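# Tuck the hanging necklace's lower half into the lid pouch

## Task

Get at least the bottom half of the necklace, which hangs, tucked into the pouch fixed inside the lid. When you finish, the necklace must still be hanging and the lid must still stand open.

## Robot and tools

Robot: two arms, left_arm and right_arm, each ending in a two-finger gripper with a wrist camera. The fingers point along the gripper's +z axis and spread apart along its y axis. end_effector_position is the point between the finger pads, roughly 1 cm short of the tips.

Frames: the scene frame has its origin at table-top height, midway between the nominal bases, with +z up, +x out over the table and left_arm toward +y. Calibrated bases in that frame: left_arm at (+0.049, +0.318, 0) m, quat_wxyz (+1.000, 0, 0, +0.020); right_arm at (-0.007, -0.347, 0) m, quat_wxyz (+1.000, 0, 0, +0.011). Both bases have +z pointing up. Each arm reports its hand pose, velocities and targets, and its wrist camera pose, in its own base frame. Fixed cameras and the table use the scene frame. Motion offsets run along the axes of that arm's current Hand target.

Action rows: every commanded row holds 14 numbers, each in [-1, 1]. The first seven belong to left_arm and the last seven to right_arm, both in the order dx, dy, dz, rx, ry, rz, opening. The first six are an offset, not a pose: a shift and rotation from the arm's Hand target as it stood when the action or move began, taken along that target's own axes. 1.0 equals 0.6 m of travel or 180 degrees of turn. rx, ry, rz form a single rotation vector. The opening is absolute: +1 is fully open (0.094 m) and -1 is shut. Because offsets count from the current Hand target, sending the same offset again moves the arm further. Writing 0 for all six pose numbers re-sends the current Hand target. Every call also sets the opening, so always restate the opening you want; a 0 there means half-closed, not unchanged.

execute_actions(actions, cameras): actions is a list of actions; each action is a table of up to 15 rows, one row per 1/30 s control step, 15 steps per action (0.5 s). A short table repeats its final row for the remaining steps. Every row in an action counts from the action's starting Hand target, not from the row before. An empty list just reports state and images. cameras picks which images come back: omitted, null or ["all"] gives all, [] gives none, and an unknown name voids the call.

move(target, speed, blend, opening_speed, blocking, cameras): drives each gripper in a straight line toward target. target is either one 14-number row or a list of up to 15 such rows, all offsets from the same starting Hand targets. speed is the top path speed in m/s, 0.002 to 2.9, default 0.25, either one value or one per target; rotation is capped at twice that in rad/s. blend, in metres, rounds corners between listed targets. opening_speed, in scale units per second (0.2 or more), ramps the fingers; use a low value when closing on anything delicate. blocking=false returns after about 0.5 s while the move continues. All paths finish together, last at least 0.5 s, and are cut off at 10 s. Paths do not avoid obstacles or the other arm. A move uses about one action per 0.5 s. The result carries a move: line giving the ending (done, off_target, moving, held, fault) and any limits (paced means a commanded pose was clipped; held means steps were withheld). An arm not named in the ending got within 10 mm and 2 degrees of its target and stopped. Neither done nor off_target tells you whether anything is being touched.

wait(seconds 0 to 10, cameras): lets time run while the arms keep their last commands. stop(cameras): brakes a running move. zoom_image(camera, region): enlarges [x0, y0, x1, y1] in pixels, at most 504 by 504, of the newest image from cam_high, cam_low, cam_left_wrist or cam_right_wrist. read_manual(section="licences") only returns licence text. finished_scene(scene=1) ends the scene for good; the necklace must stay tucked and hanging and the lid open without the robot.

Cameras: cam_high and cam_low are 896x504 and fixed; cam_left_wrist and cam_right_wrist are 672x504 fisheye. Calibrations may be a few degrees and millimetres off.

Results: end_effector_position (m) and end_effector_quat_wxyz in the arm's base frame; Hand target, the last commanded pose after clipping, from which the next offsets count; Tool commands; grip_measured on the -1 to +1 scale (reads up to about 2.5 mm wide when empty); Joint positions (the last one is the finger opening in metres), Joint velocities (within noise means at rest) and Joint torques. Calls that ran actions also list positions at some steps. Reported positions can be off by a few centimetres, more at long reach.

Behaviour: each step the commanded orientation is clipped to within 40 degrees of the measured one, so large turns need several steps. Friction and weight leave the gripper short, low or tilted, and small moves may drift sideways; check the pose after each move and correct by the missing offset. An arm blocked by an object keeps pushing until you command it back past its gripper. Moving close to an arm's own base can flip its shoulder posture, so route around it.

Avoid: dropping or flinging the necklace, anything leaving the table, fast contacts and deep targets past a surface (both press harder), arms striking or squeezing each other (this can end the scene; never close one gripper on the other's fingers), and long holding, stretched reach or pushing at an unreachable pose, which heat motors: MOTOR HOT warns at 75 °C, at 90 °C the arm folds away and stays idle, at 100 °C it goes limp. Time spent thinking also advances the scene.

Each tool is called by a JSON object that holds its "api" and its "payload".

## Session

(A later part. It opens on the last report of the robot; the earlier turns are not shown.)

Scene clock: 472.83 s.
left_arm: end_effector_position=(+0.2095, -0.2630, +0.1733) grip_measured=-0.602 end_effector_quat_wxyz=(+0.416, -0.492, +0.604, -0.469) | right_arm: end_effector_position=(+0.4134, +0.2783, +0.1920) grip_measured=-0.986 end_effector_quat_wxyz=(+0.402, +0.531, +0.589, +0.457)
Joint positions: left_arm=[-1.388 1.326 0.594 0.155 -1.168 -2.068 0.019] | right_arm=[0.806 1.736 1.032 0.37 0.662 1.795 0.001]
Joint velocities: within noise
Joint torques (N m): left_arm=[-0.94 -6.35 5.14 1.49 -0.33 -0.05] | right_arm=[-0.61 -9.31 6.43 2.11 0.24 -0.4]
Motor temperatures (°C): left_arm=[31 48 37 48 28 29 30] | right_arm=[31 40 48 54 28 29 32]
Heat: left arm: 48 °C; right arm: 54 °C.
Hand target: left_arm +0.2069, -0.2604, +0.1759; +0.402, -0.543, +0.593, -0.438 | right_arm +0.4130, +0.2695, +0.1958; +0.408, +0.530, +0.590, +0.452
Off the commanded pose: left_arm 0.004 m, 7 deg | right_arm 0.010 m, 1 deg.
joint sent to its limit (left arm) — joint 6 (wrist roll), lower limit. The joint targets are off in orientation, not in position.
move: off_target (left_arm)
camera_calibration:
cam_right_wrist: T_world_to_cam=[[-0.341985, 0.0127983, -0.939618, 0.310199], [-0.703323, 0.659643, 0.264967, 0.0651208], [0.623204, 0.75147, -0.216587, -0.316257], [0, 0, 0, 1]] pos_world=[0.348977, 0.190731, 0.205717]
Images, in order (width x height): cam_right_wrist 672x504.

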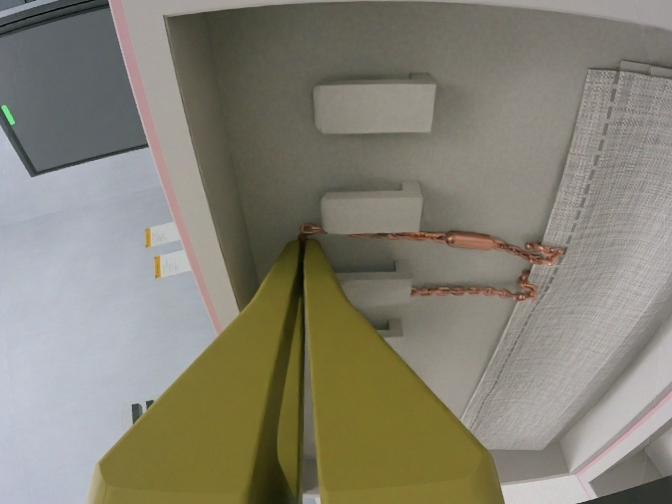

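{"api": "move", "payload": {"target": [0,0,0,0,0,0,-0.6,-0.01502,0.007,-0.00445,0,0,0,-1], "speed": 0.02, "cameras": ["cam_right_wrist"]}}

{"api": "zoom_image", "payload": {"camera": "cam_right_wrist", "region": [270, 190, 470, 330]}}

Scene clock: 474.93 s.
left_arm: end_effector_position=(+0.2095, -0.2630, +0.1733) grip_measured=-0.602 end_effector_quat_wxyz=(+0.416, -0.492, +0.604, -0.469) | right_arm: end_effector_position=(+0.4129, +0.2701, +0.1947) grip_measured=-0.986 end_effector_quat_wxyz=(+0.400, +0.530, +0.591, +0.457)
Joint positions: left_arm=[-1.388 1.326 0.594 0.155 -1.168 -2.068 0.019] | right_arm=[0.789 1.708 1.011 0.365 0.642 1.787 0.001]
Joint velocities: within noise
Joint torques (N m): left_arm=[-0.99 -6.35 5.08 1.48 -0.34 -0.02] | right_arm=[-0.57 -9.37 6.78 2.07 0.25 -0.4]
Motor temperatures (°C): left_arm=[31 48 37 48 28 29 30] | right_arm=[31 40 48 54 28 29 32]
Heat: left arm: 48 °C; right arm: 54 °C.
Hand target: left_arm +0.2069, -0.2604, +0.1759; +0.402, -0.543, +0.593, -0.438 | right_arm +0.4125, +0.2604, +0.2006; +0.408, +0.531, +0.590, +0.452
Off the commanded pose: left_arm 0.004 m, 7 deg | right_arm 0.011 m, 1 deg.
joint sent to its limit (left arm) — joint 6 (wrist roll), lower limit. The joint targets are off in orientation, not in position.
move: off_target (left_arm, right_arm)
camera_calibration:
cam_right_wrist: T_world_to_cam=[[-0.344161, 0.0103424, -0.938854, 0.314064], [-0.705521, 0.65693, 0.265864, 0.0709825], [0.61951, 0.753881, -0.218793, -0.307869], [0, 0, 0, 1]] pos_world=[0.348896, 0.182218, 0.208629]
Images, in order (width x height): cam_right_wrist 672x504.

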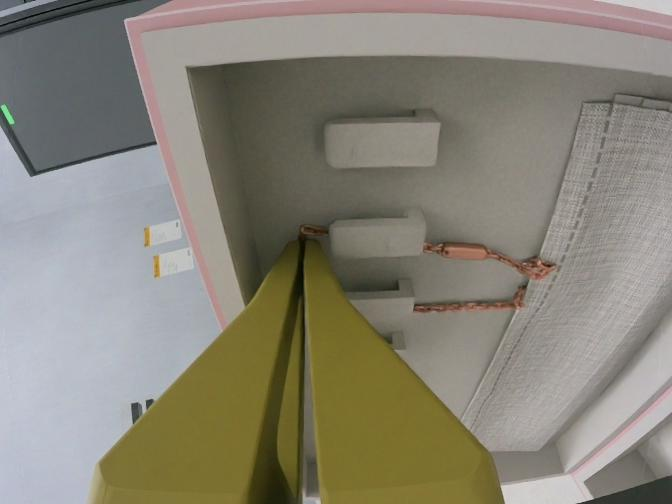

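Scaled by 2.520 from the camera's 672x504 image, which has a finer 960x720 frame.

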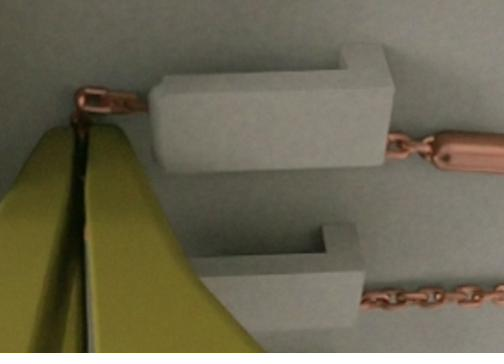

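{"api": "execute_actions", "payload": {"actions": [], "cameras": ["cam_left_wrist"]}}

{"api": "zoom_image", "payload": {"camera": "cam_left_wrist", "region": [360, 190, 480, 290]}}

Scene clock: 475.60 s.
left_arm: end_effector_position=(+0.2095, -0.2630, +0.1733) grip_measured=-0.602 end_effector_quat_wxyz=(+0.416, -0.492, +0.604, -0.469) | right_arm: end_effector_position=(+0.4129, +0.2702, +0.1947) grip_measured=-0.986 end_effector_quat_wxyz=(+0.400, +0.530, +0.591, +0.457)
Joint positions: left_arm=[-1.388 1.326 0.594 0.155 -1.168 -2.068 0.019] | right_arm=[0.789 1.708 1.011 0.365 0.641 1.787 0.001]
Joint velocities: within noise
Joint torques (N m): left_arm=[-1.05 -6.34 4.97 1.51 -0.38 -0.03] | right_arm=[-0.65 -9.42 6.78 2.07 0.27 -0.4]
Motor temperatures (°C): left_arm=[31 48 37 48 28 29 30] | right_arm=[31 40 48 54 28 29 32]
Heat: left arm: 48 °C; right arm: 54 °C.
Hand target: left_arm +0.2069, -0.2605, +0.1759; +0.402, -0.543, +0.593, -0.438 | right_arm +0.4125, +0.2604, +0.2006; +0.408, +0.530, +0.590, +0.452
Tool commands: left_gripper/opening=-0.6 right_gripper/opening=-1.0
Off the commanded pose: left_arm 0.004 m, 7 deg | right_arm 0.011 m, 1 deg.
camera_calibration:
cam_left_wrist: T_world_to_cam=[[0.176056, -0.0965365, 0.979635, -0.238213], [-0.799969, -0.593957, 0.0852369, 0.000615912], [0.573633, -0.798684, -0.181796, -0.193466], [0, 0, 0, 1]] pos_world=[0.15341, -0.177148, 0.198138]
Images, in order (width x height): cam_left_wrist 672x504.

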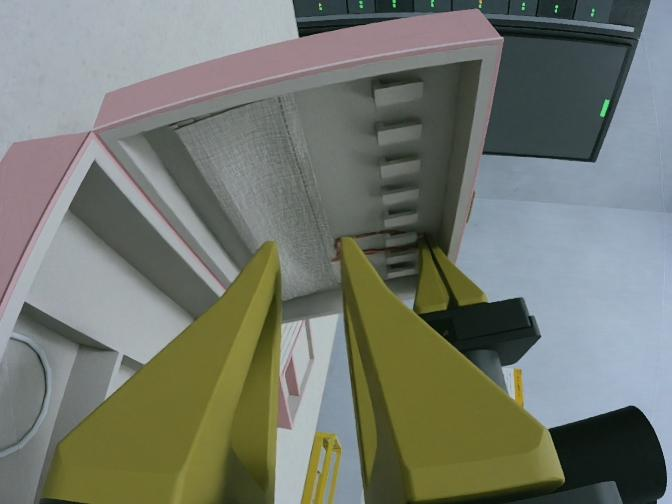

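Scaled by 4.200 from the camera's 672x504 image, which has a finer 960x720 frame.

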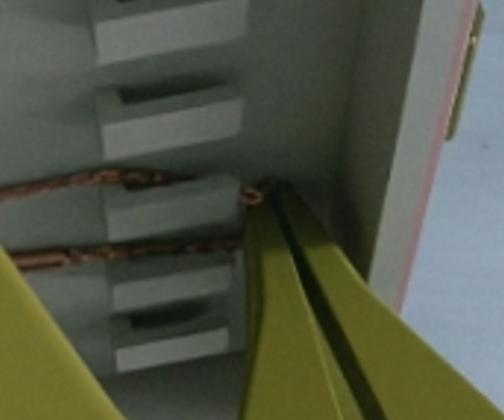

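{"api": "move", "payload": {"target": [[0,0,0,0,0,0,-0.6,0,0.0025,0.00016,0,0,0,-1],[0,0,0,0,0,0,-0.6,0,0.0025,0.00016,0,0,0,-0.88]], "speed": 0.02, "opening_speed": 0.2, "cameras": ["cam_right_wrist", "cam_left_wrist"]}}

{"api": "zoom_image", "payload": {"camera": "cam_right_wrist", "region": [270, 190, 470, 330]}}

{"api": "zoom_image", "payload": {"camera": "cam_left_wrist", "region": [360, 190, 480, 290]}}

Scene clock: 478.17 s.
left_arm: end_effector_position=(+0.2095, -0.2630, +0.1733) grip_measured=-0.602 end_effector_quat_wxyz=(+0.416, -0.492, +0.604, -0.469) | right_arm: end_effector_position=(+0.4130, +0.2694, +0.1961) grip_measured=-0.882 end_effector_quat_wxyz=(+0.400, +0.530, +0.590, +0.458)
Joint positions: left_arm=[-1.388 1.326 0.594 0.155 -1.168 -2.068 0.019] | right_arm=[0.788 1.704 1.011 0.364 0.641 1.786 0.006]
Joint velocities: within noise
Joint torques (N m): left_arm=[-0.81 -6.37 4.93 1.5 -0.37 0] | right_arm=[-0.61 -9.2 7.25 2.03 0.27 -0.41]
Motor temperatures (°C): left_arm=[31 48 37 48 28 29 30] | right_arm=[31 41 48 54 28 29 32]
Heat: left arm: 48 °C; right arm: 54 °C.
Hand target: left_arm +0.2069, -0.2605, +0.1759; +0.402, -0.543, +0.593, -0.438 | right_arm +0.4130, +0.2604, +0.2021; +0.408, +0.531, +0.590, +0.452
Off the commanded pose: left_arm 0.004 m, 7 deg | right_arm 0.011 m, 1 deg.
joint sent to its limit (left arm) — joint 6 (wrist roll), lower limit. The joint targets are off in orientation, not in position.
move: off_target (left_arm, right_arm); target 2's new opening was sent with right_arm's hand 0.012 m and 1 deg from that target
camera_calibration:
cam_left_wrist: T_world_to_cam=[[0.176056, -0.0965365, 0.979635, -0.238213], [-0.799969, -0.593957, 0.0852369, 0.000615912], [0.573633, -0.798684, -0.181796, -0.193466], [0, 0, 0, 1]] pos_world=[0.15341, -0.177148, 0.198138]
cam_right_wrist: T_world_to_cam=[[-0.342544, 0.011699, -0.939429, 0.314437], [-0.705865, 0.656683, 0.265558, 0.0714511], [0.620014, 0.754076, -0.216685, -0.307815], [0, 0, 0, 1]] pos_world=[0.348993, 0.181516, 0.209717]
Images, in order (width x height): cam_left_wrist 672x504, cam_right_wrist 672x504.

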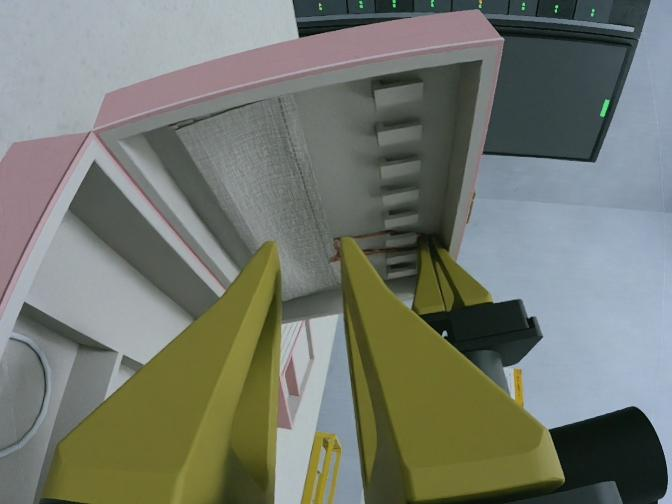

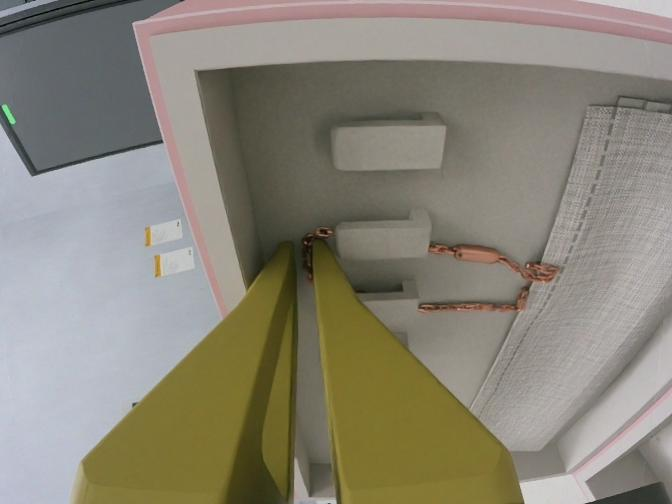

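Scaled by 2.520 from the camera's 672x504 image, which has a finer 960x720 frame.

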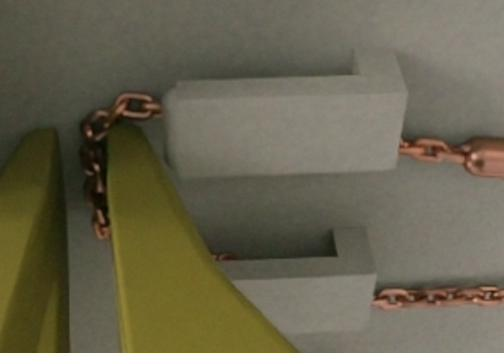

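Scaled by 4.200 from the camera's 672x504 image, which has a finer 960x720 frame.

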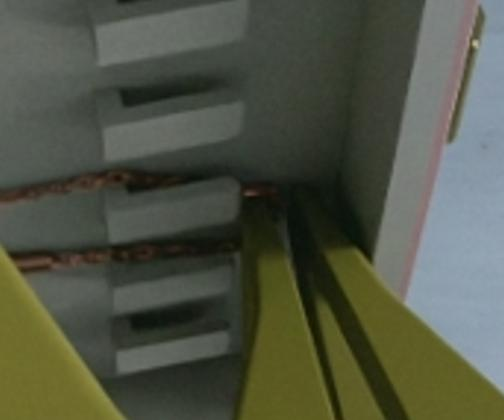

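{"api": "move", "payload": {"target": [0,0,0,0,0,0,-0.6,-0.00017,0.00209,-0.01989,0,0,0,-0.88], "speed": 0.02, "cameras": ["cam_right_wrist", "cam_left_wrist"]}}

{"api": "zoom_image", "payload": {"camera": "cam_right_wrist", "region": [270, 190, 470, 330]}}

{"api": "zoom_image", "payload": {"camera": "cam_left_wrist", "region": [360, 190, 480, 290]}}

Scene clock: 479.90 s.
left_arm: end_effector_position=(+0.2095, -0.2630, +0.1733) grip_measured=-0.602 end_effector_quat_wxyz=(+0.416, -0.492, +0.604, -0.469) | right_arm: end_effector_position=(+0.4069, +0.2635, +0.2008) grip_measured=-0.882 end_effector_quat_wxyz=(+0.403, +0.531, +0.590, +0.455)
Joint positions: left_arm=[-1.388 1.326 0.594 0.155 -1.168 -2.068 0.019] | right_arm=[0.792 1.668 0.993 0.34 0.652 1.786 0.006]
Joint velocities: within noise
Joint torques (N m): left_arm=[-0.84 -6.42 4.96 1.54 -0.4 -0.04] | right_arm=[0.62 -9.18 6.8 2.05 0.35 -0.32]
Motor temperatures (°C): left_arm=[31 47 37 48 28 29 30] | right_arm=[31 41 47 54 28 29 32]
Heat: left arm: 48 °C; right arm: 54 °C.
Hand target: left_arm +0.2069, -0.2605, +0.1759; +0.402, -0.543, +0.593, -0.438 | right_arm +0.4018, +0.2592, +0.2064; +0.408, +0.530, +0.590, +0.452
Off the commanded pose: left_arm 0.004 m, 7 deg | right_arm 0.009 m, 1 deg.
joint sent to its limit (left arm) — joint 6 (wrist roll), lower limit. The joint targets are off in orientation, not in position.
move: off_target (left_arm)
camera_calibration:
cam_left_wrist: T_world_to_cam=[[0.176056, -0.0965365, 0.979635, -0.238213], [-0.799969, -0.593957, 0.0852369, 0.000615912], [0.573633, -0.798684, -0.181796, -0.193466], [0, 0, 0, 1]] pos_world=[0.15341, -0.177148, 0.198138]
cam_right_wrist: T_world_to_cam=[[-0.343285, 0.0083709, -0.939194, 0.318048], [-0.700977, 0.663266, 0.262126, 0.0666232], [0.62513, 0.748337, -0.221821, -0.297996], [0, 0, 0, 1]] pos_world=[0.342168, 0.17615, 0.215143]
Images, in order (width x height): cam_left_wrist 672x504, cam_right_wrist 672x504.

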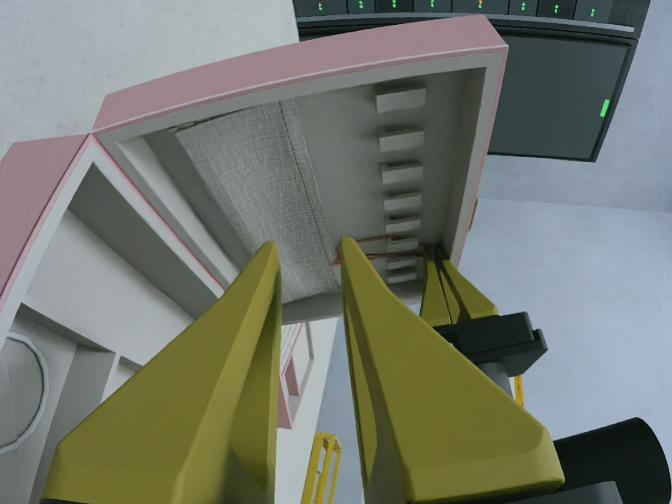

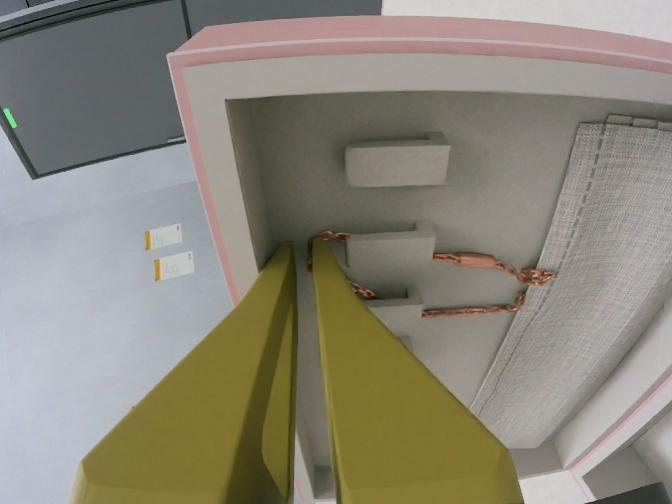

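Scaled by 2.520 from the camera's 672x504 image, which has a finer 960x720 frame.

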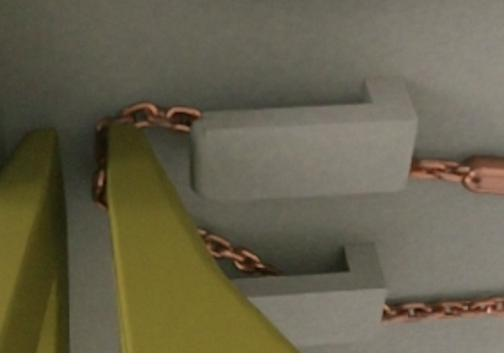

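Scaled by 4.200 from the camera's 672x504 image, which has a finer 960x720 frame.

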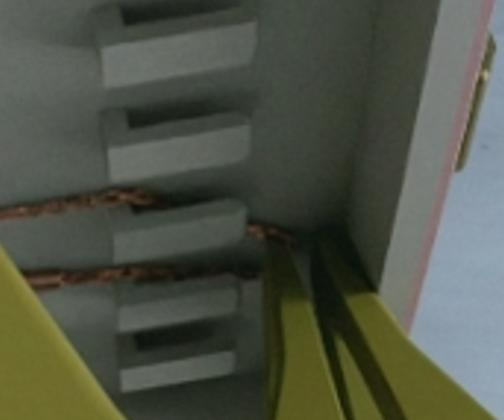

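{"api": "move", "payload": {"target": [0,0,0,0,0,0,-0.6,0.01999,-0.00338,-0.00037,0,0,0,-0.88], "speed": 0.02, "cameras": ["cam_right_wrist"]}}

{"api": "zoom_image", "payload": {"camera": "cam_right_wrist", "region": [270, 190, 470, 330]}}

Scene clock: 481.70 s.
left_arm: end_effector_position=(+0.2095, -0.2630, +0.1733) grip_measured=-0.602 end_effector_quat_wxyz=(+0.416, -0.492, +0.604, -0.469) | right_arm: end_effector_position=(+0.4000, +0.2701, +0.2009) grip_measured=-0.882 end_effector_quat_wxyz=(+0.406, +0.528, +0.592, +0.453)
Joint positions: left_arm=[-1.388 1.326 0.594 0.155 -1.168 -2.068 0.019] | right_arm=[0.82 1.668 0.993 0.336 0.679 1.786 0.006]
Joint velocities: within noise
Joint torques (N m): left_arm=[-0.8 -6.49 5.12 1.52 -0.38 -0.07] | right_arm=[0.65 -7.01 9.18 2.01 0.34 -0.2]
Motor temperatures (°C): left_arm=[31 47 37 48 28 29 30] | right_arm=[31 41 48 54 28 29 32]
Heat: left arm: 48 °C; right arm: 54 °C.
Hand target: left_arm +0.2069, -0.2605, +0.1759; +0.402, -0.543, +0.593, -0.438 | right_arm +0.3999, +0.2710, +0.2045; +0.408, +0.531, +0.590, +0.452
Off the commanded pose: left_arm 0.004 m, 7 deg | right_arm 0.004 m, 0 deg.
joint sent to its limit (left arm) — joint 6 (wrist roll), lower limit. The joint targets are off in orientation, not in position.
move: off_target (left_arm)
camera_calibration:
cam_right_wrist: T_world_to_cam=[[-0.339981, -0.00113742, -0.940432, 0.317173], [-0.703658, 0.663749, 0.253581, 0.060042], [0.623922, 0.747955, -0.226462, -0.297138], [0, 0, 0, 1]] pos_world=[0.335473, 0.182754, 0.215764]
Images, in order (width x height): cam_right_wrist 672x504.

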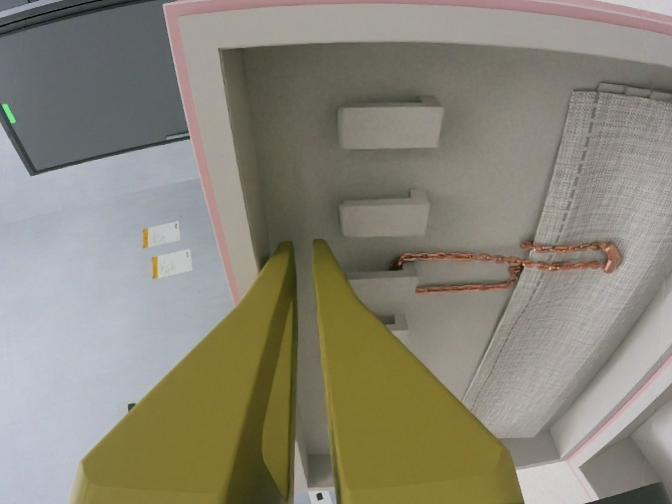

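Scaled by 2.520 from the camera's 672x504 image, which has a finer 960x720 frame.

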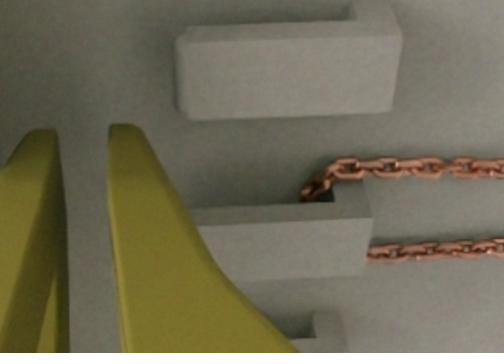

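{"api": "zoom_image", "payload": {"camera": "cam_right_wrist", "region": [380, 210, 660, 330]}}

{"api": "execute_actions", "payload": {"actions": [], "cameras": ["cam_left_wrist"]}}

{"api": "zoom_image", "payload": {"camera": "cam_left_wrist", "region": [270, 180, 470, 300]}}

Scaled by 1.800 from the camera's 672x504 image, which has a finer 960x720 frame.

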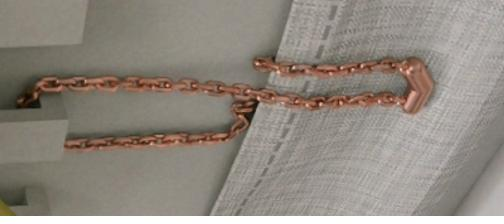

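Scene clock: 482.60 s.
left_arm: end_effector_position=(+0.2095, -0.2630, +0.1733) grip_measured=-0.602 end_effector_quat_wxyz=(+0.416, -0.492, +0.604, -0.469) | right_arm: end_effector_position=(+0.4000, +0.2700, +0.2009) grip_measured=-0.882 end_effector_quat_wxyz=(+0.407, +0.528, +0.592, +0.453)
Joint positions: left_arm=[-1.388 1.326 0.594 0.155 -1.168 -2.068 0.019] | right_arm=[0.82 1.668 0.993 0.336 0.68 1.786 0.006]
Joint velocities: within noise
Joint torques (N m): left_arm=[-0.94 -6.41 5.15 1.54 -0.39 -0.01] | right_arm=[0.65 -6.99 9.21 2.03 0.33 -0.2]
Motor temperatures (°C): left_arm=[31 47 37 48 28 29 30] | right_arm=[31 41 48 54 28 29 32]
Heat: left arm: 48 °C; right arm: 54 °C.
Hand target: left_arm +0.2069, -0.2605, +0.1759; +0.402, -0.543, +0.593, -0.438 | right_arm +0.3999, +0.2710, +0.2045; +0.408, +0.531, +0.590, +0.452
Tool commands: left_gripper/opening=-0.6 right_gripper/opening=-0.88
Off the commanded pose: left_arm 0.004 m, 7 deg | right_arm 0.004 m, 0 deg.
camera_calibration:
cam_left_wrist: T_world_to_cam=[[0.176056, -0.0965365, 0.979635, -0.238213], [-0.799969, -0.593957, 0.0852369, 0.000615912], [0.573633, -0.798684, -0.181796, -0.193466], [0, 0, 0, 1]] pos_world=[0.15341, -0.177148, 0.198138]
Images, in order (width x height): cam_left_wrist 672x504.

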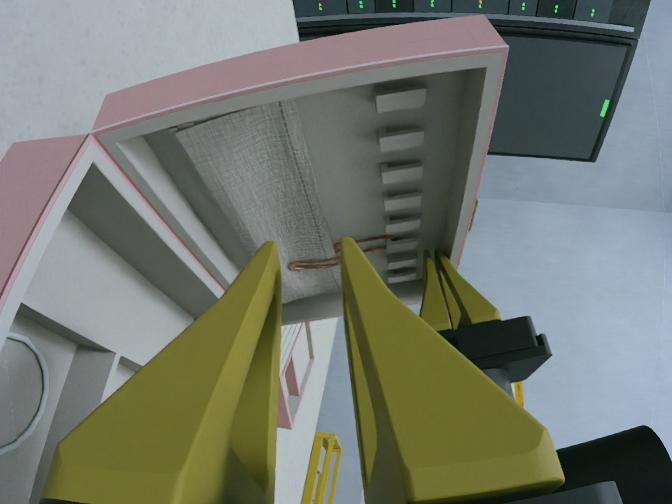

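Scaled by 2.520 from the camera's 672x504 image, which has a finer 960x720 frame.

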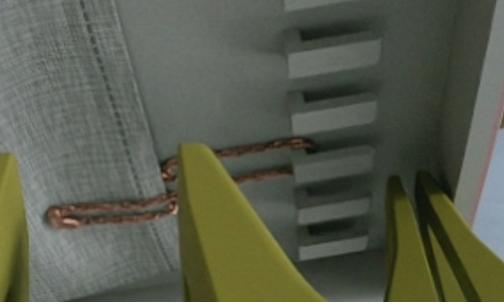

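{"api": "move", "payload": {"target": [[0,0,0,0,0,0,-0.6,-0.00076,0.00568,-0.09148,0,0,0,-0.88],[0,0,0,0,0,0,-0.6,0.00324,-0.08978,-0.08715,0.00664,0.01084,-0.5007,-0.88]], "speed": [0.06, 0.2], "cameras": ["cam_right_wrist"]}}

Scene clock: 491.37 s.
left_arm: end_effector_position=(+0.2095, -0.2630, +0.1733) grip_measured=-0.602 end_effector_quat_wxyz=(+0.416, -0.492, +0.604, -0.469) | right_arm: end_effector_position=(+0.3370, +0.2665, +0.1760) grip_measured=-0.881 end_effector_quat_wxyz=(+0.598, -0.036, +0.799, +0.047)
Joint positions: left_arm=[-1.388 1.326 0.594 0.155 -1.168 -2.068 0.019] | right_arm=[0.958 1.546 0.793 0.343 0.791 0.334 0.006]
Joint velocities: within noise
Joint torques (N m): left_arm=[-0.85 -6.63 5.07 1.51 -0.4 0] | right_arm=[0.69 -4.33 6.54 2.26 0.37 -0.37]
Motor temperatures (°C): left_arm=[31 46 37 48 28 29 30] | right_arm=[31 41 47 54 29 29 32]
Heat: left arm: 48 °C; right arm: 54 °C.
Hand target: left_arm +0.2069, -0.2605, +0.1758; +0.402, -0.543, +0.593, -0.438 | right_arm +0.3356, +0.2662, +0.1660; +0.594, -0.046, +0.802, +0.033
Off the commanded pose: left_arm 0.004 m, 7 deg | right_arm 0.010 m, 2 deg.
joint sent to its limit (left arm) — joint 6 (wrist roll), lower limit. The joint targets are off in orientation, not in position.
move: off_target (left_arm)
camera_calibration:
cam_right_wrist: T_world_to_cam=[[0.0228361, -0.998626, -0.0471577, 0.258655], [-0.855576, 0.00488004, -0.517654, 0.386983], [0.517173, 0.0521682, -0.85429, 0.0711193], [0, 0, 0, 1]] pos_world=[0.288406, 0.252701, 0.273277]
Images, in order (width x height): cam_right_wrist 672x504.

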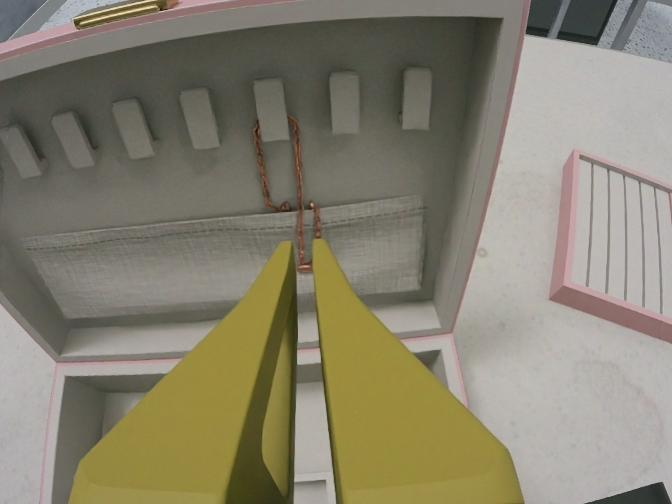

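{"api": "zoom_image", "payload": {"camera": "cam_right_wrist", "region": [225, 60, 365, 290]}}

Scaled by 2.191 from the camera's 672x504 image, which has a finer 960x720 frame.

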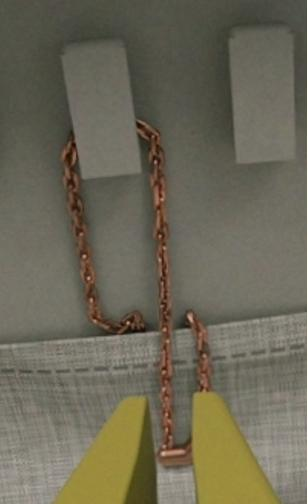

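{"api": "move", "payload": {"target": [0,0,0,0,0,0,-0.6,0.00866,0.00431,0.05312,0,0,0,-0.76], "speed": 0.06, "cameras": ["cam_right_wrist"]}}

{"api": "zoom_image", "payload": {"camera": "cam_right_wrist", "region": [225, 80, 395, 310]}}

Scene clock: 494.37 s.
left_arm: end_effector_position=(+0.2095, -0.2630, +0.1733) grip_measured=-0.602 end_effector_quat_wxyz=(+0.416, -0.492, +0.604, -0.469) | right_arm: end_effector_position=(+0.3596, +0.2671, +0.1515) grip_measured=-0.762 end_effector_quat_wxyz=(+0.594, -0.040, +0.803, +0.033)
Joint positions: left_arm=[-1.388 1.326 0.594 0.155 -1.168 -2.068 0.019] | right_arm=[0.905 1.66 0.808 0.437 0.756 0.298 0.011]
Joint velocities: within noise
Joint torques (N m): left_arm=[-0.83 -6.41 5.18 1.54 -0.32 0] | right_arm=[-0.01 -4.97 9.21 2.25 0.14 -0.32]
Motor temperatures (°C): left_arm=[31 46 37 48 28 29 30] | right_arm=[31 41 47 54 29 29 32]
Heat: left arm: 48 °C; right arm: 54 °C.
Hand target: left_arm +0.2069, -0.2605, +0.1758; +0.402, -0.543, +0.593, -0.438 | right_arm +0.3641, +0.2720, +0.1517; +0.594, -0.046, +0.802, +0.033
Off the commanded pose: left_arm 0.004 m, 7 deg | right_arm 0.007 m, 1 deg.
joint sent to its limit (left arm) — joint 6 (wrist roll), lower limit. The joint targets are off in orientation, not in position.
move: off_target (left_arm)
camera_calibration:
cam_right_wrist: T_world_to_cam=[[0.0124398, -0.99977, -0.0174894, 0.257187], [-0.860685, -0.00180273, -0.509135, 0.39595], [0.508986, 0.0213864, -0.860509, 0.0505727], [0, 0, 0, 1]] pos_world=[0.311848, 0.25676, 0.249608]
Images, in order (width x height): cam_right_wrist 672x504.

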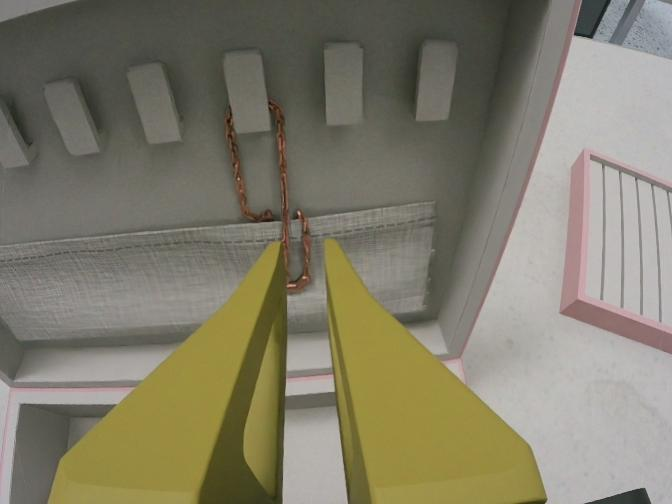

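Scaled by 2.191 from the camera's 672x504 image, which has a finer 960x720 frame.

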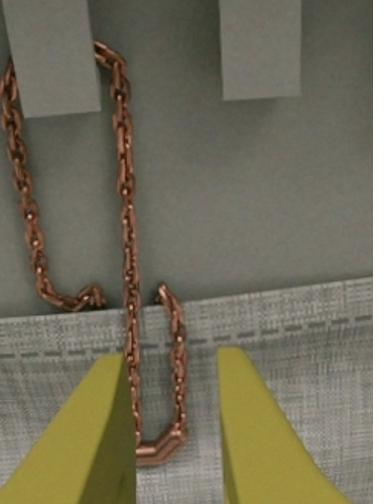

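{"api": "move", "payload": {"target": [0,0,0,0,0,0,-0.6,-0.01943,0.00783,0.02055,0,0,0,-0.78], "speed": 0.04, "cameras": []}}

Scene clock: 495.60 s.
left_arm: end_effector_position=(+0.2095, -0.2630, +0.1733) grip_measured=-0.602 end_effector_quat_wxyz=(+0.416, -0.492, +0.604, -0.469) | right_arm: end_effector_position=(+0.3750, +0.2751, +0.1636) grip_measured=-0.778 end_effector_quat_wxyz=(+0.600, -0.035, +0.798, +0.040)
Joint positions: left_arm=[-1.388 1.326 0.594 0.155 -1.168 -2.068 0.019] | right_arm=[0.884 1.691 0.878 0.43 0.736 0.286 0.01]
Joint velocities: within noise
Joint torques (N m): left_arm=[-0.9 -6.46 5.14 1.48 -0.36 -0.05] | right_arm=[-0.03 -5.2 9.39 2.06 0.16 -0.33]
Motor temperatures (°C): left_arm=[31 46 37 48 28 29 30] | right_arm=[31 41 47 54 28 29 32]
Heat: left arm: 48 °C; right arm: 54 °C.
Hand target: left_arm +0.2069, -0.2605, +0.1758; +0.402, -0.543, +0.593, -0.438 | right_arm +0.3787, +0.2784, +0.1592; +0.594, -0.046, +0.802, +0.033
Off the commanded pose: left_arm 0.004 m, 7 deg | right_arm 0.007 m, 2 deg.
joint sent to its limit (left arm) — joint 6 (wrist roll), lower limit. The joint targets are off in orientation, not in position.
move: off_target (left_arm)
No camera images: "cameras" was empty.

{"api": "move", "payload": {"target": [0,0,0,0,0,0,-0.6,0.00404,-0.0025,0.02492,0,0,0,-0.78], "speed": 0.04, "cameras": ["cam_right_wrist"]}}

{"api": "zoom_image", "payload": {"camera": "cam_right_wrist", "region": [225, 110, 395, 340]}}

Scene clock: 496.80 s.
left_arm: end_effector_position=(+0.2095, -0.2630, +0.1733) grip_measured=-0.602 end_effector_quat_wxyz=(+0.416, -0.492, +0.604, -0.469) | right_arm: end_effector_position=(+0.3875, +0.2736, +0.1530) grip_measured=-0.778 end_effector_quat_wxyz=(+0.594, -0.040, +0.803, +0.033)
Joint positions: left_arm=[-1.388 1.326 0.594 0.155 -1.168 -2.068 0.019] | right_arm=[0.853 1.738 0.899 0.442 0.708 0.271 0.01]
Joint velocities: within noise
Joint torques (N m): left_arm=[-0.79 -6.58 5.12 1.5 -0.34 0.06] | right_arm=[-0.01 -5.56 9.36 2.28 0.13 -0.35]
Motor temperatures (°C): left_arm=[31 45 37 48 28 29 30] | right_arm=[31 41 47 54 28 29 32]
Heat: left arm: 48 °C; right arm: 54 °C.
Hand target: left_arm +0.2069, -0.2605, +0.1758; +0.402, -0.543, +0.593, -0.438 | right_arm +0.3923, +0.2783, +0.1524; +0.594, -0.046, +0.802, +0.033
Off the commanded pose: left_arm 0.004 m, 7 deg | right_arm 0.007 m, 1 deg.
joint sent to its limit (left arm) — joint 6 (wrist roll), lower limit. The joint targets are off in orientation, not in position.
move: off_target (left_arm)
camera_calibration:
cam_right_wrist: T_world_to_cam=[[0.0118899, -0.999765, -0.0181421, 0.263713], [-0.860654, -0.000995496, -0.50919, 0.420529], [0.509052, 0.0216683, -0.860463, 0.0374156], [0, 0, 0, 1]] pos_world=[0.339748, 0.263259, 0.251108]
Images, in order (width x height): cam_right_wrist 672x504.

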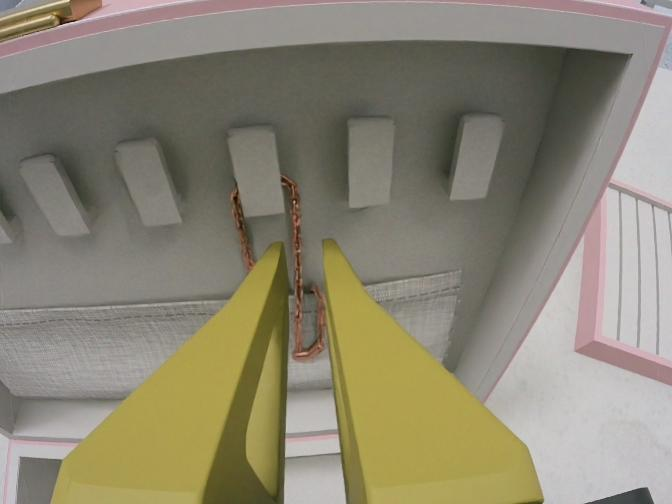

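Scaled by 2.191 from the camera's 672x504 image, which has a finer 960x720 frame.

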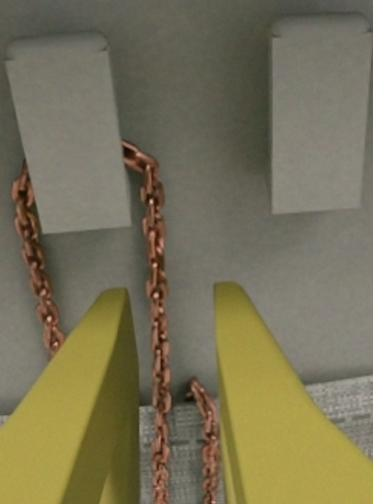

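{"api": "move", "payload": {"target": [0,0,0,0,0,0,-0.6,-0.00642,0.00249,0.00938,0,0,0,-0.78], "speed": 0.03, "cameras": ["cam_right_wrist"]}}

{"api": "zoom_image", "payload": {"camera": "cam_right_wrist", "region": [225, 130, 395, 360]}}

Scene clock: 497.87 s.
left_arm: end_effector_position=(+0.2095, -0.2630, +0.1733) grip_measured=-0.602 end_effector_quat_wxyz=(+0.416, -0.492, +0.604, -0.469) | right_arm: end_effector_position=(+0.3940, +0.2768, +0.1573) grip_measured=-0.778 end_effector_quat_wxyz=(+0.597, -0.038, +0.801, +0.036)
Joint positions: left_arm=[-1.388 1.326 0.594 0.155 -1.168 -2.068 0.019] | right_arm=[0.844 1.752 0.927 0.443 0.699 0.266 0.01]
Joint velocities: within noise
Joint torques (N m): left_arm=[-0.92 -6.71 5.05 1.53 -0.37 0.04] | right_arm=[-0.06 -5.67 9.42 2.21 0.14 -0.36]
Motor temperatures (°C): left_arm=[31 45 37 47 28 29 30] | right_arm=[31 41 47 54 28 29 32]
Heat: left arm: 47 °C; right arm: 54 °C.
Hand target: left_arm +0.2069, -0.2605, +0.1758; +0.402, -0.543, +0.593, -0.438 | right_arm +0.3986, +0.2807, +0.1544; +0.594, -0.046, +0.802, +0.033
Off the commanded pose: left_arm 0.004 m, 7 deg | right_arm 0.007 m, 1 deg.
joint sent to its limit (left arm) — joint 6 (wrist roll), lower limit. The joint targets are off in orientation, not in position.
move: off_target (left_arm)
camera_calibration:
cam_right_wrist: T_world_to_cam=[[0.013119, -0.999571, -0.0261932, 0.267551], [-0.857073, 0.00225152, -0.51519, 0.426989], [0.515028, 0.0292082, -0.856676, 0.0326828], [0, 0, 0, 1]] pos_world=[0.345618, 0.265521, 0.254987]
Images, in order (width x height): cam_right_wrist 672x504.

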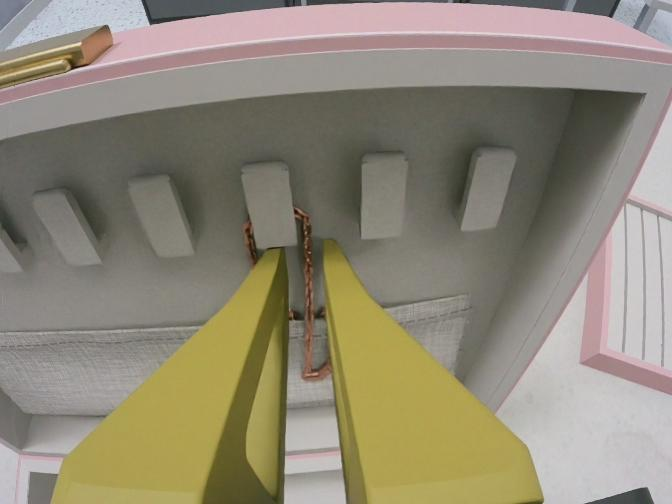

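Scaled by 2.191 from the camera's 672x504 image, which has a finer 960x720 frame.

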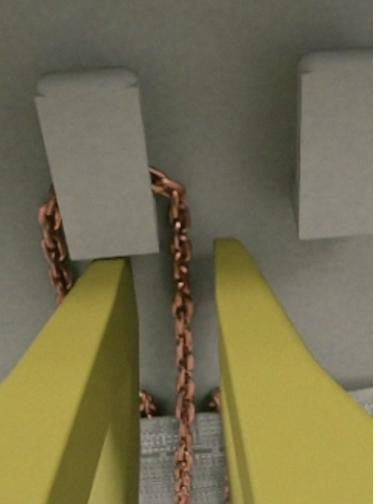

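{"api": "move", "payload": {"target": [[0,0,0,0,0,0,-0.6,-0.00122,0,-0.0416,0,0,0,-0.78],[0,0,0,0,0,0,-0.6,0.08812,-0.01379,-0.0682,-0.00664,-0.01084,0.5007,-0.75]], "speed": [0.06, 0.2], "cameras": ["cam_right_wrist"]}}

Scene clock: 506.83 s.
left_arm: end_effector_position=(+0.2095, -0.2630, +0.1733) grip_measured=-0.602 end_effector_quat_wxyz=(+0.416, -0.492, +0.604, -0.469) | right_arm: end_effector_position=(+0.3474, +0.2674, +0.1257) grip_measured=-0.752 end_effector_quat_wxyz=(+0.407, +0.527, +0.587, +0.460)
Joint positions: left_arm=[-1.388 1.326 0.594 0.155 -1.168 -2.068 0.019] | right_arm=[0.939 1.732 0.694 0.681 0.792 1.837 0.012]
Joint velocities: within noise
Joint torques (N m): left_arm=[-0.94 -6.37 5.11 1.54 -0.39 -0.01] | right_arm=[0.72 -4.93 5.63 2.17 0.35 -0.13]
Motor temperatures (°C): left_arm=[31 45 37 47 28 29 30] | right_arm=[31 41 47 54 29 29 32]
Heat: left arm: 47 °C; right arm: 54 °C.
Hand target: left_arm +0.2069, -0.2605, +0.1758; +0.402, -0.543, +0.593, -0.438 | right_arm +0.3454, +0.2663, +0.1161; +0.408, +0.530, +0.590, +0.453
Off the commanded pose: left_arm 0.004 m, 7 deg | right_arm 0.010 m, 1 deg.
joint sent to its limit (left arm) — joint 6 (wrist roll), lower limit. The joint targets are off in orientation, not in position.
move: off_target (left_arm)
camera_calibration:
cam_right_wrist: T_world_to_cam=[[-0.327744, 0.00930414, -0.944721, 0.222103], [-0.70693, 0.66096, 0.251759, 0.0460173], [0.626765, 0.750364, -0.210048, -0.28309], [0, 0, 0, 1]] pos_world=[0.282754, 0.179938, 0.138777]
Images, in order (width x height): cam_right_wrist 672x504.

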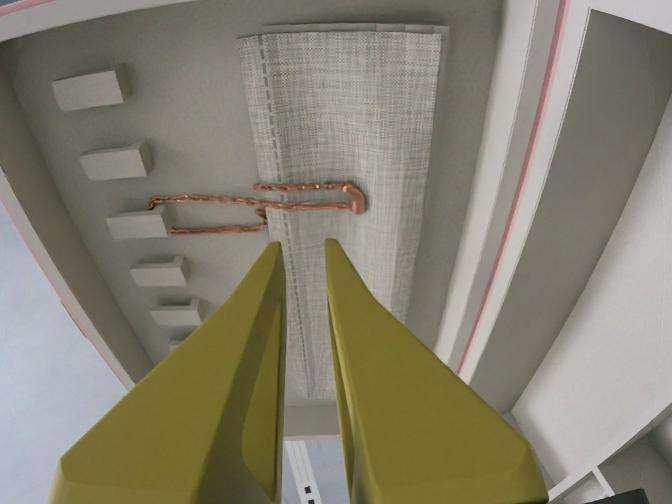

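{"api": "zoom_image", "payload": {"camera": "cam_right_wrist", "region": [235, 160, 395, 260]}}

Scaled by 3.150 from the camera's 672x504 image, which has a finer 960x720 frame.

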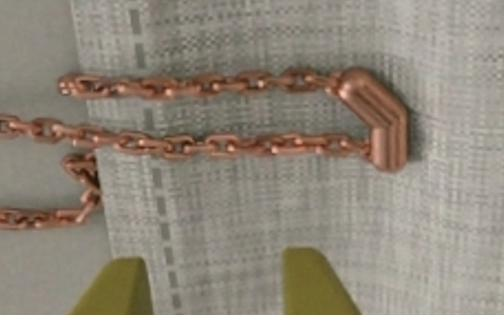

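{"api": "move", "payload": {"target": [0,0,0,0,0,0,-0.6,-0.001,-0.02766,0.02833,0,0,0,-0.7], "speed": 0.05, "cameras": ["cam_right_wrist"]}}

Scene clock: 509.20 s.
left_arm: end_effector_position=(+0.2095, -0.2630, +0.1733) grip_measured=-0.602 end_effector_quat_wxyz=(+0.416, -0.492, +0.604, -0.469) | right_arm: end_effector_position=(+0.3569, +0.2671, +0.1040) grip_measured=-0.702 end_effector_quat_wxyz=(+0.409, +0.532, +0.582, +0.459)
Joint positions: left_arm=[-1.388 1.326 0.594 0.155 -1.168 -2.068 0.019] | right_arm=[0.919 1.831 0.694 0.784 0.786 1.838 0.014]
Joint velocities: within noise
Joint torques (N m): left_arm=[-0.87 -6.42 5 1.54 -0.42 -0.01] | right_arm=[-0.02 -5.34 5.74 2.22 0.17 -0.29]
Motor temperatures (°C): left_arm=[31 44 37 47 28 29 30] | right_arm=[31 41 47 54 29 29 32]
Heat: left arm: 47 °C; right arm: 54 °C.
Hand target: left_arm +0.2069, -0.2605, +0.1758; +0.402, -0.543, +0.593, -0.438 | right_arm +0.3574, +0.2670, +0.0955; +0.408, +0.530, +0.590, +0.452
Off the commanded pose: left_arm 0.004 m, 7 deg | right_arm 0.008 m, 1 deg.
joint sent to its limit (left arm) — joint 6 (wrist roll), lower limit. The joint targets are off in orientation, not in position.
move: off_target (left_arm)
camera_calibration:
cam_right_wrist: T_world_to_cam=[[-0.327149, 0.0184929, -0.944792, 0.201987], [-0.697563, 0.669745, 0.254651, 0.0524333], [0.637479, 0.742361, -0.206206, -0.295456], [0, 0, 0, 1]] pos_world=[0.291002, 0.180482, 0.116559]
Images, in order (width x height): cam_right_wrist 672x504.

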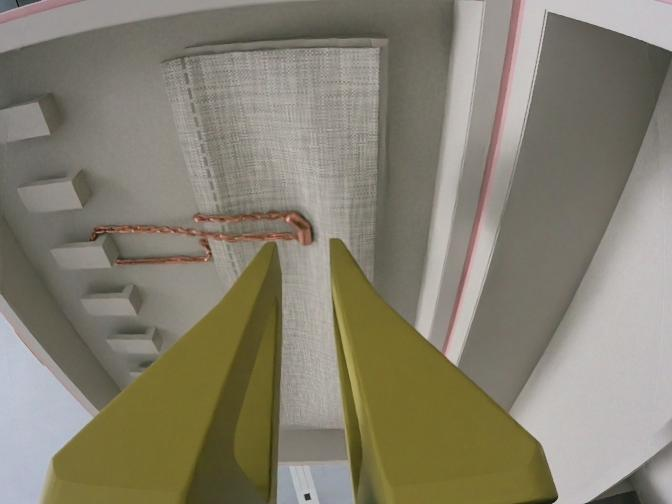

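{"api": "move", "payload": {"target": [0,0,0,0,0,0,-0.6,0.00153,0.00019,0.02338,0,0,0,-0.7], "speed": 0.03, "cameras": ["cam_right_wrist"]}}

{"api": "zoom_image", "payload": {"camera": "cam_right_wrist", "region": [235, 200, 395, 300]}}

Scene clock: 510.60 s.
left_arm: end_effector_position=(+0.2095, -0.2630, +0.1733) grip_measured=-0.602 end_effector_quat_wxyz=(+0.416, -0.492, +0.604, -0.469) | right_arm: end_effector_position=(+0.3671, +0.2653, +0.0950) grip_measured=-0.702 end_effector_quat_wxyz=(+0.408, +0.535, +0.584, +0.454)
Joint positions: left_arm=[-1.388 1.326 0.594 0.155 -1.168 -2.068 0.019] | right_arm=[0.89 1.872 0.713 0.8 0.76 1.835 0.014]
Joint velocities: within noise
Joint torques (N m): left_arm=[-0.77 -6.65 5.04 1.55 -0.39 0] | right_arm=[0.02 -5.39 7.53 2.18 0.15 -0.39]
Motor temperatures (°C): left_arm=[31 44 37 47 28 29 30] | right_arm=[31 41 47 54 28 29 32]
Heat: left arm: 47 °C; right arm: 54 °C.
Hand target: left_arm +0.2069, -0.2605, +0.1758; +0.402, -0.543, +0.593, -0.439 | right_arm +0.3709, +0.2691, +0.0920; +0.408, +0.531, +0.590, +0.452
Off the commanded pose: left_arm 0.004 m, 7 deg | right_arm 0.006 m, 1 deg.
joint sent to its limit (left arm) — joint 6 (wrist roll), lower limit. The joint targets are off in orientation, not in position.
move: off_target (left_arm)
camera_calibration:
cam_right_wrist: T_world_to_cam=[[-0.337753, 0.0171793, -0.941078, 0.200801], [-0.692214, 0.672952, 0.260721, 0.0596524], [0.637779, 0.739486, -0.2154, -0.300874], [0, 0, 0, 1]] pos_world=[0.301005, 0.178899, 0.108609]
Images, in order (width x height): cam_right_wrist 672x504.

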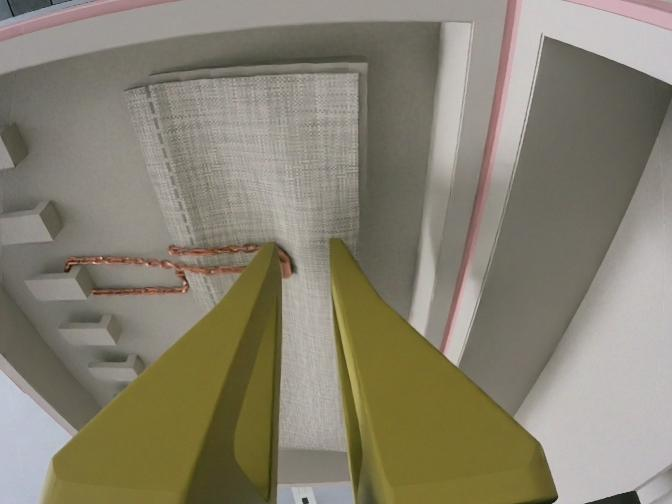

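Scaled by 3.150 from the camera's 672x504 image, which has a finer 960x720 frame.

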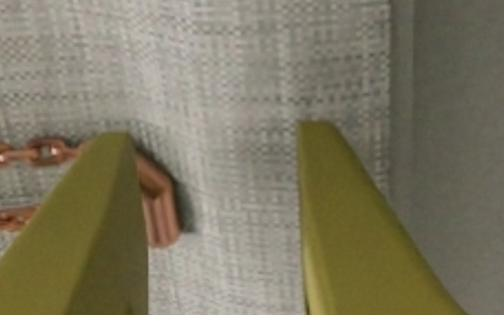

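{"api": "move", "payload": {"target": [0,0,0,0,0,0,-0.6,0.00582,0.00862,-0.00454,0,0,0,-0.7], "speed": 0.03, "cameras": ["cam_right_wrist"]}}

{"api": "zoom_image", "payload": {"camera": "cam_right_wrist", "region": [235, 200, 395, 300]}}

Scene clock: 511.73 s.
left_arm: end_effector_position=(+0.2095, -0.2630, +0.1733) grip_measured=-0.602 end_effector_quat_wxyz=(+0.416, -0.492, +0.604, -0.469) | right_arm: end_effector_position=(+0.3688, +0.2674, +0.0975) grip_measured=-0.702 end_effector_quat_wxyz=(+0.407, +0.535, +0.583, +0.455)
Joint positions: left_arm=[-1.388 1.326 0.594 0.155 -1.168 -2.068 0.019] | right_arm=[0.89 1.872 0.725 0.79 0.759 1.835 0.014]
Joint velocities: within noise
Joint torques (N m): left_arm=[-0.88 -6.69 5.19 1.49 -0.39 -0.04] | right_arm=[0.77 -6.68 7.61 1.95 0.24 -0.36]
Motor temperatures (°C): left_arm=[31 44 37 47 28 29 30] | right_arm=[31 41 47 54 28 29 32]
Heat: left arm: 47 °C; right arm: 54 °C.
Hand target: left_arm +0.2069, -0.2605, +0.1758; +0.402, -0.543, +0.593, -0.439 | right_arm +0.3693, +0.2725, +0.0977; +0.408, +0.531, +0.590, +0.452
Off the commanded pose: left_arm 0.004 m, 7 deg | right_arm 0.005 m, 1 deg.
joint sent to its limit (left arm) — joint 6 (wrist roll), lower limit. The joint targets are off in orientation, not in position.
move: off_target (left_arm)
camera_calibration:
cam_right_wrist: T_world_to_cam=[[-0.336104, 0.0193128, -0.941627, 0.202604], [-0.692903, 0.672092, 0.261109, 0.0592392], [0.637902, 0.740216, -0.21251, -0.303589], [0, 0, 0, 1]] pos_world=[0.302803, 0.180995, 0.110794]
Images, in order (width x height): cam_right_wrist 672x504.

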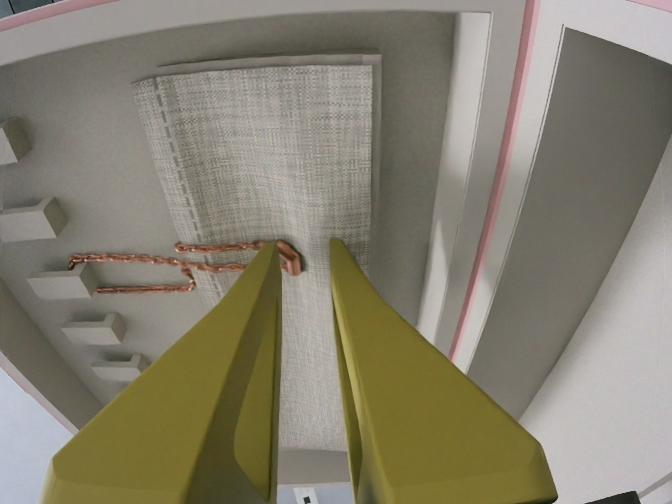

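Scaled by 3.150 from the camera's 672x504 image, which has a finer 960x720 frame.

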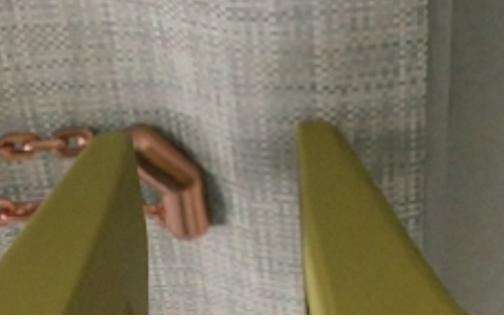

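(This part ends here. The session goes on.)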